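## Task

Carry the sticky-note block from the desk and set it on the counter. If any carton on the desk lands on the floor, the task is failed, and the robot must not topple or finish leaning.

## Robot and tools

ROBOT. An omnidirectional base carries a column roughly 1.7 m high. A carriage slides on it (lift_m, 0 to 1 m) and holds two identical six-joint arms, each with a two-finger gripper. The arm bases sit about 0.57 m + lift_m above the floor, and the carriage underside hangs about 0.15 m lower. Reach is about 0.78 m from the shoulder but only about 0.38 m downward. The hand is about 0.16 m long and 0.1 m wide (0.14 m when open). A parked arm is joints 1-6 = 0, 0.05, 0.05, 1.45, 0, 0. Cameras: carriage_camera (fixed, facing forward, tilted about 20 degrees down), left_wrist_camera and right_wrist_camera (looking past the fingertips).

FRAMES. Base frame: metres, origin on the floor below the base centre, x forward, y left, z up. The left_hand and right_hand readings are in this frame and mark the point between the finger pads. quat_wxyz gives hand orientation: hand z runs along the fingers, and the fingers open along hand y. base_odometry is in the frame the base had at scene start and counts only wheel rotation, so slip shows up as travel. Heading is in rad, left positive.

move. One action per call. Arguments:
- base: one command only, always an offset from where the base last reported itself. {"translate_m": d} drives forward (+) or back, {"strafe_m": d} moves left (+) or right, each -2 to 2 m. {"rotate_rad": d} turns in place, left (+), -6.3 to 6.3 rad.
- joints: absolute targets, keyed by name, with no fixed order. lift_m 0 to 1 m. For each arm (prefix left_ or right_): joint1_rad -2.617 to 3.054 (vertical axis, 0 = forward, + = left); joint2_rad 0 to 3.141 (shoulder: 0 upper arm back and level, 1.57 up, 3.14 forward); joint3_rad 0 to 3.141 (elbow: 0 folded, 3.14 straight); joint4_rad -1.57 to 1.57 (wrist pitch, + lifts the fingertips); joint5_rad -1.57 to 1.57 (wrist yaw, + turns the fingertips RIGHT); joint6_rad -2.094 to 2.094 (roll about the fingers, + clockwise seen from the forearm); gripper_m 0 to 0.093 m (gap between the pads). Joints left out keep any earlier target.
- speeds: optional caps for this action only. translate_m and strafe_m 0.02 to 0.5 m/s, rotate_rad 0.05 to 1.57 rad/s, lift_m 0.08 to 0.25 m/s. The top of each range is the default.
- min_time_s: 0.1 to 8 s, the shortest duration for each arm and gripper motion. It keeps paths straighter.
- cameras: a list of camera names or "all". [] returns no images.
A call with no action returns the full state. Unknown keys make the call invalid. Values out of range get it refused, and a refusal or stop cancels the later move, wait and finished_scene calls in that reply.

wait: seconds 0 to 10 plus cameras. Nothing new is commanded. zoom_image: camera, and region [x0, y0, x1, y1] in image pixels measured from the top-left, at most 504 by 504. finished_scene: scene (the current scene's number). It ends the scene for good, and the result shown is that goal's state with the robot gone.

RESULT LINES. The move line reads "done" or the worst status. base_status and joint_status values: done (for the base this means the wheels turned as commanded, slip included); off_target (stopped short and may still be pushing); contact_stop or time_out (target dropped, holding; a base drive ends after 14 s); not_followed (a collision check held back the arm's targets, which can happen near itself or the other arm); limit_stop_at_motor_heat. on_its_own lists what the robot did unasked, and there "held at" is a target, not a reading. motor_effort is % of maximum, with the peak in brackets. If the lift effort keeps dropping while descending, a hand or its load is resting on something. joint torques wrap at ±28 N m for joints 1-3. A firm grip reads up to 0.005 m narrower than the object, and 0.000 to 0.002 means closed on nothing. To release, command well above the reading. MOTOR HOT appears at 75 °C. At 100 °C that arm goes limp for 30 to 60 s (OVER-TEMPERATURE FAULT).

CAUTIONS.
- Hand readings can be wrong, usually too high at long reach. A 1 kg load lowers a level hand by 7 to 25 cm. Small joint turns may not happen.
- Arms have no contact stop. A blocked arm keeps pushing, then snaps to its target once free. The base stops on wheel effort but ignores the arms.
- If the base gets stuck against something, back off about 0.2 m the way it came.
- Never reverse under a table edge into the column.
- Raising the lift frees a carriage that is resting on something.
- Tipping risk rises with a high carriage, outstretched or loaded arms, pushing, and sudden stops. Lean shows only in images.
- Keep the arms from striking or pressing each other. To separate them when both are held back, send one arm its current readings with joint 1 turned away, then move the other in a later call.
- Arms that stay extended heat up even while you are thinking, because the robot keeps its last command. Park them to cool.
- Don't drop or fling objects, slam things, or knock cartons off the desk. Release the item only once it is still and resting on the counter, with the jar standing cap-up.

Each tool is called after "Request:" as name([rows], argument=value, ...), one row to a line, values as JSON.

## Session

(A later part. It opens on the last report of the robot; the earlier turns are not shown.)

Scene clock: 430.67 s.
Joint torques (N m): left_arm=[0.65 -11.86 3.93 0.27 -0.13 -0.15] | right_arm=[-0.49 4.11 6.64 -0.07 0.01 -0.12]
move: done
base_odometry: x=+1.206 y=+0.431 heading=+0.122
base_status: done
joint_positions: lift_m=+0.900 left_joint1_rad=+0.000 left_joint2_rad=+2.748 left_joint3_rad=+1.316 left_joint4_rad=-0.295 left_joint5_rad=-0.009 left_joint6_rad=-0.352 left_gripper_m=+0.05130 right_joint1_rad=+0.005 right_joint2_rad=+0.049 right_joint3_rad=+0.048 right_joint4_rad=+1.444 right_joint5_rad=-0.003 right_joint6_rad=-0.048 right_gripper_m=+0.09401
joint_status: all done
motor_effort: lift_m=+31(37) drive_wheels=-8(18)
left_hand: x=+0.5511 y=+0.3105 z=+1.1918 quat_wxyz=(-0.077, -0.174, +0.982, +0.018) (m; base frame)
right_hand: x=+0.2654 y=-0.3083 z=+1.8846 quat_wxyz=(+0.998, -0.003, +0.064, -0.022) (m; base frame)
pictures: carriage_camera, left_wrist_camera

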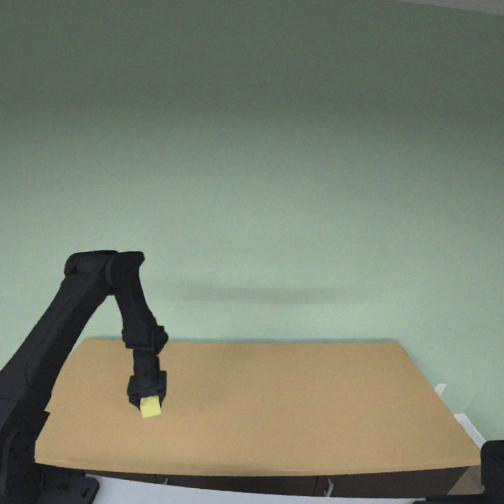

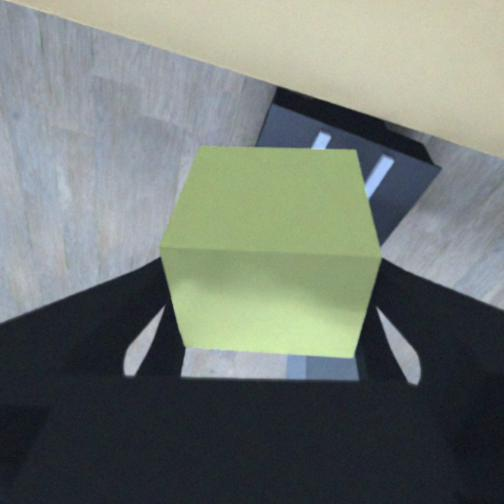

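Request:
move(base={"translate_m": 0.12}, speeds={"translate_m": 0.15}, cameras=["left_wrist_camera", "carriage_camera"])

Scene clock: 442.37 s.
Joint torques (N m): left_arm=[0.72 -11.93 3.54 0.24 -0.14 -0.13] | right_arm=[-0.43 4.1 6.64 -0.1 0.01 -0.12]
move: done
base_odometry: x=+1.325 y=+0.446 heading=+0.123
base_status: done
joint_positions: lift_m=+0.900 left_joint1_rad=+0.000 left_joint2_rad=+2.748 left_joint3_rad=+1.320 left_joint4_rad=-0.286 left_joint5_rad=-0.009 left_joint6_rad=-0.352 left_gripper_m=+0.05130 right_joint1_rad=+0.005 right_joint2_rad=+0.049 right_joint3_rad=+0.048 right_joint4_rad=+1.447 right_joint5_rad=-0.003 right_joint6_rad=-0.048 right_gripper_m=+0.09401
motor_effort: lift_m=+31(31) drive_wheels=+5(18)
left_hand: x=+0.5554 y=+0.3105 z=+1.1917 quat_wxyz=(-0.070, -0.174, +0.982, +0.017) (m; base frame)
right_hand: x=+0.2648 y=-0.3083 z=+1.8847 quat_wxyz=(+0.998, -0.003, +0.062, -0.022) (m; base frame)
pictures: carriage_camera, left_wrist_camera

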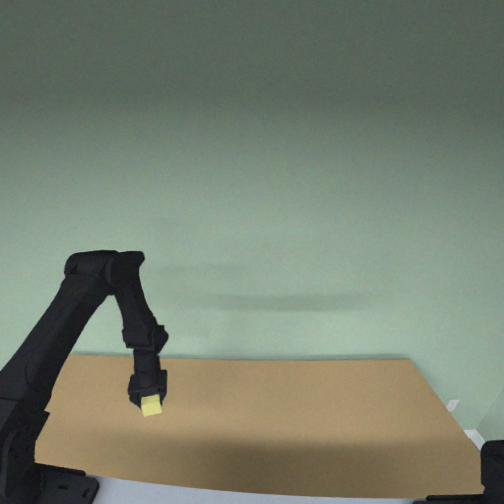

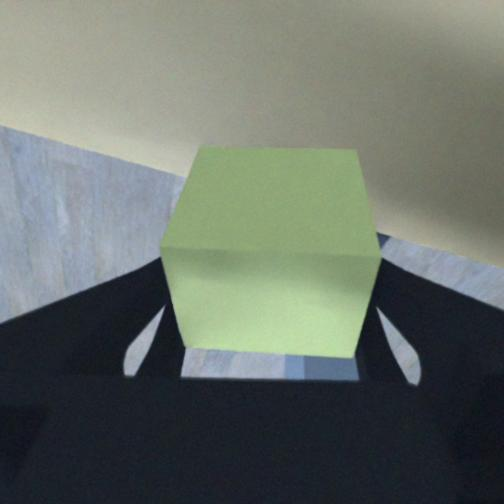

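Request:
move(joints={"lift_m": 0.68}, cameras=["left_wrist_camera", "carriage_camera"])

Request:
move(joints={"lift_m": 0.665}, speeds={"lift_m": 0.08}, cameras=["left_wrist_camera"])

Scene clock: 451.47 s.
Joint torques (N m): left_arm=[0.62 -13.22 3.36 0.15 -0.16 -0.15] | right_arm=[-0.44 4.08 6.65 -0.11 0.01 -0.12]
move: done
base_odometry: x=+1.325 y=+0.446 heading=+0.123
joint_positions: lift_m=+0.680 left_joint1_rad=+0.000 left_joint2_rad=+2.761 left_joint3_rad=+1.322 left_joint4_rad=-0.285 left_joint5_rad=-0.009 left_joint6_rad=-0.352 left_gripper_m=+0.05130 right_joint1_rad=+0.005 right_joint2_rad=+0.049 right_joint3_rad=+0.048 right_joint4_rad=+1.447 right_joint5_rad=-0.003 right_joint6_rad=-0.048 right_gripper_m=+0.09401
joint_status: all done
motor_effort: lift_m=+28(29) drive_wheels=+6(10)
left_hand: x=+0.5518 y=+0.3105 z=+0.9682 quat_wxyz=(-0.075, -0.174, +0.982, +0.018) (m; base frame)
right_hand: x=+0.2648 y=-0.3083 z=+1.6649 quat_wxyz=(+0.998, -0.003, +0.062, -0.022) (m; base frame)
pictures: carriage_camera, left_wrist_camera

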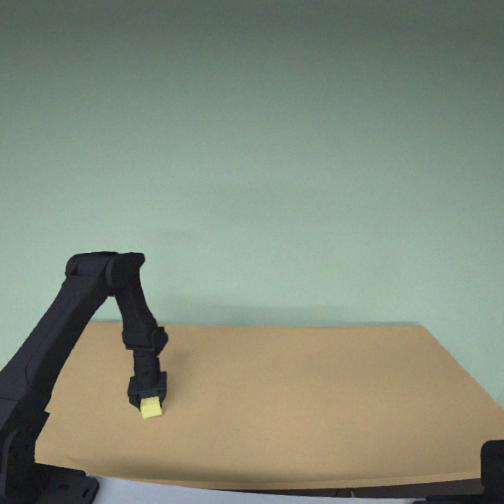

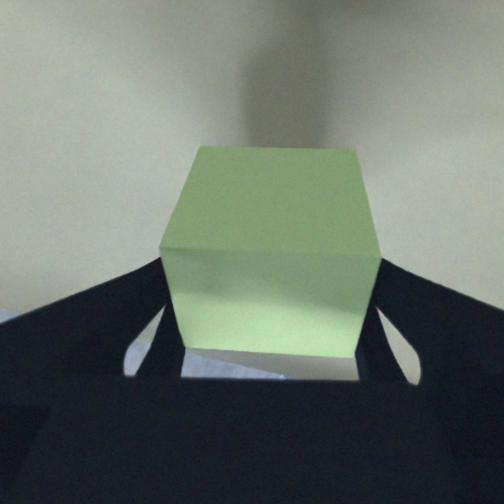

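Scene clock: 452.03 s.
Joint torques (N m): left_arm=[0.65 -13.2 3.32 0.17 -0.15 -0.15] | right_arm=[-0.47 4.12 6.64 -0.09 0.01 -0.12]
move: done
base_odometry: x=+1.325 y=+0.446 heading=+0.123
joint_positions: lift_m=+0.665 left_joint1_rad=+0.000 left_joint2_rad=+2.761 left_joint3_rad=+1.322 left_joint4_rad=-0.287 left_joint5_rad=-0.009 left_joint6_rad=-0.352 left_gripper_m=+0.05130 right_joint1_rad=+0.005 right_joint2_rad=+0.049 right_joint3_rad=+0.048 right_joint4_rad=+1.447 right_joint5_rad=-0.003 right_joint6_rad=-0.048 right_gripper_m=+0.09401
joint_status: all done
motor_effort: lift_m=+28(28) drive_wheels=+6(8)
left_hand: x=+0.5516 y=+0.3105 z=+0.9532 quat_wxyz=(-0.076, -0.174, +0.982, +0.018) (m; base frame)
right_hand: x=+0.2648 y=-0.3083 z=+1.6499 quat_wxyz=(+0.998, -0.003, +0.062, -0.022) (m; base frame)
pictures: left_wrist_camera

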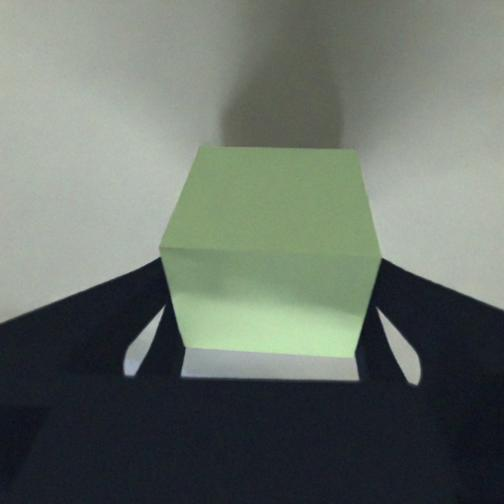

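Request:
move(joints={"lift_m": 0.656}, speeds={"lift_m": 0.08}, cameras=["left_wrist_camera"])

Request:
move(joints={"lift_m": 0.65}, speeds={"lift_m": 0.08}, cameras=["left_wrist_camera"])

Scene clock: 463.63 s.
Joint torques (N m): left_arm=[0.55 -13.18 3.23 0.15 -0.15 -0.13] | right_arm=[-0.46 4.1 6.65 -0.09 0.02 -0.12]
move: done
base_odometry: x=+1.325 y=+0.446 heading=+0.123
joint_positions: lift_m=+0.656 left_joint1_rad=+0.000 left_joint2_rad=+2.762 left_joint3_rad=+1.323 left_joint4_rad=-0.287 left_joint5_rad=-0.009 left_joint6_rad=-0.352 left_gripper_m=+0.05130 right_joint1_rad=+0.005 right_joint2_rad=+0.049 right_joint3_rad=+0.048 right_joint4_rad=+1.447 right_joint5_rad=-0.003 right_joint6_rad=-0.048 right_gripper_m=+0.09401
joint_status: all done
motor_effort: lift_m=+28(28) drive_wheels=+4(11)
left_hand: x=+0.5514 y=+0.3105 z=+0.9440 quat_wxyz=(-0.076, -0.174, +0.982, +0.018) (m; base frame)
right_hand: x=+0.2648 y=-0.3083 z=+1.6409 quat_wxyz=(+0.998, -0.003, +0.062, -0.022) (m; base frame)
pictures: left_wrist_camera

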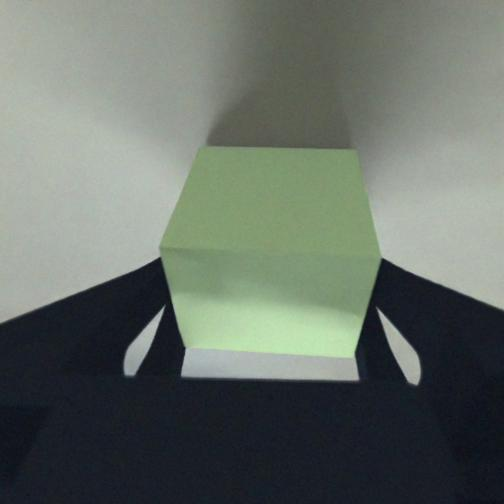

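Scene clock: 464.07 s.
Joint torques (N m): left_arm=[0.65 -12.88 3.17 0.22 -0.18 -0.14] | right_arm=[-0.42 4.05 6.65 -0.09 0.01 -0.12]
move: done
base_odometry: x=+1.325 y=+0.446 heading=+0.123
joint_positions: lift_m=+0.650 left_joint1_rad=+0.000 left_joint2_rad=+2.758 left_joint3_rad=+1.324 left_joint4_rad=-0.294 left_joint5_rad=-0.007 left_joint6_rad=-0.352 left_gripper_m=+0.05130 right_joint1_rad=+0.005 right_joint2_rad=+0.049 right_joint3_rad=+0.048 right_joint4_rad=+1.447 right_joint5_rad=-0.003 right_joint6_rad=-0.048 right_gripper_m=+0.09401
joint_status: all done
motor_effort: lift_m=+26(26) drive_wheels=-8(11)
left_hand: x=+0.5520 y=+0.3101 z=+0.9398 quat_wxyz=(-0.077, -0.174, +0.982, +0.017) (m; base frame)
right_hand: x=+0.2648 y=-0.3083 z=+1.6351 quat_wxyz=(+0.998, -0.003, +0.062, -0.022) (m; base frame)
pictures: left_wrist_camera

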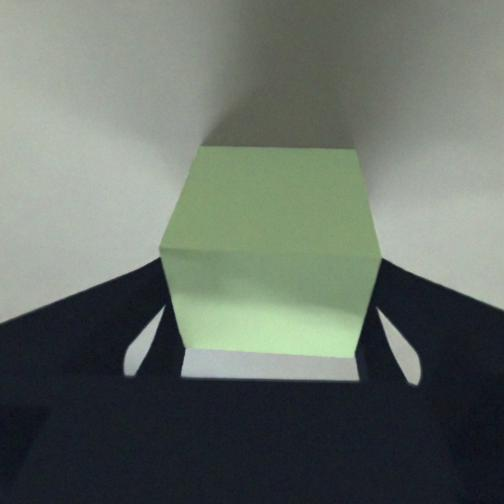

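Request:
move(joints={"left_gripper_m": 0.093}, min_time_s=1.5, cameras=["left_wrist_camera"])

Request:
move(joints={"lift_m": 0.8}, cameras=["left_wrist_camera", "carriage_camera"])

Scene clock: 469.83 s.
Joint torques (N m): left_arm=[0.61 -12.85 3.21 0.25 -0.17 -0.14] | right_arm=[-0.49 4.1 6.68 -0.08 0.02 -0.11]
move: done
base_odometry: x=+1.325 y=+0.446 heading=+0.123
joint_positions: lift_m=+0.650 left_joint1_rad=+0.000 left_joint2_rad=+2.758 left_joint3_rad=+1.324 left_joint4_rad=-0.292 left_joint5_rad=-0.007 left_joint6_rad=-0.352 left_gripper_m=+0.09294 right_joint1_rad=+0.005 right_joint2_rad=+0.049 right_joint3_rad=+0.048 right_joint4_rad=+1.447 right_joint5_rad=-0.003 right_joint6_rad=-0.048 right_gripper_m=+0.09401
joint_status: all done
motor_effort: lift_m=+26(26) drive_wheels=+6(7)
left_hand: x=+0.5523 y=+0.3101 z=+0.9397 quat_wxyz=(-0.076, -0.174, +0.982, +0.017) (m; base frame)
right_hand: x=+0.2648 y=-0.3083 z=+1.6351 quat_wxyz=(+0.998, -0.003, +0.062, -0.022) (m; base frame)
pictures: left_wrist_camera

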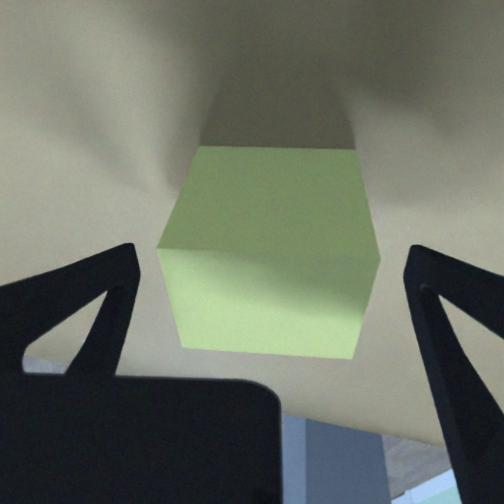

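Scene clock: 470.97 s.
Joint torques (N m): left_arm=[0.57 -13.01 3.07 0.22 -0.17 -0.15] | right_arm=[-0.47 4.1 6.68 -0.08 0.01 -0.11]
move: done
base_odometry: x=+1.325 y=+0.446 heading=+0.123
joint_positions: lift_m=+0.800 left_joint1_rad=+0.000 left_joint2_rad=+2.760 left_joint3_rad=+1.324 left_joint4_rad=-0.289 left_joint5_rad=-0.007 left_joint6_rad=-0.352 left_gripper_m=+0.09294 right_joint1_rad=+0.005 right_joint2_rad=+0.049 right_joint3_rad=+0.048 right_joint4_rad=+1.447 right_joint5_rad=-0.003 right_joint6_rad=-0.048 right_gripper_m=+0.09401
joint_status: all done
motor_effort: lift_m=+31(38) drive_wheels=+6(10)
left_hand: x=+0.5526 y=+0.3101 z=+1.0887 quat_wxyz=(-0.075, -0.174, +0.982, +0.017) (m; base frame)
right_hand: x=+0.2649 y=-0.3083 z=+1.7845 quat_wxyz=(+0.998, -0.003, +0.063, -0.022) (m; base frame)
pictures: carriage_camera, left_wrist_camera

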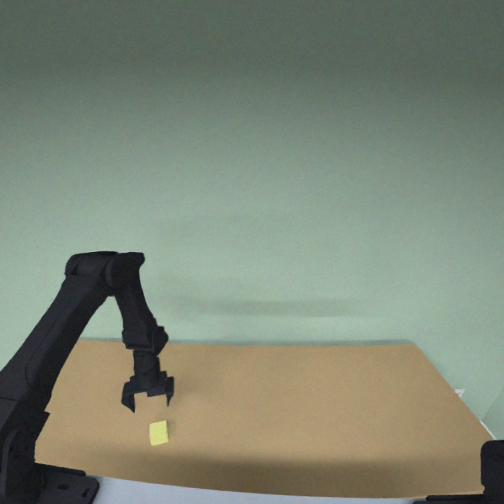

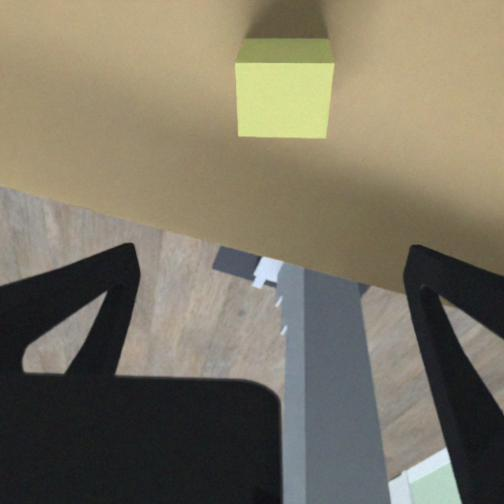

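Request:
finished_scene(scene=1)

The scene is finished: the task was done.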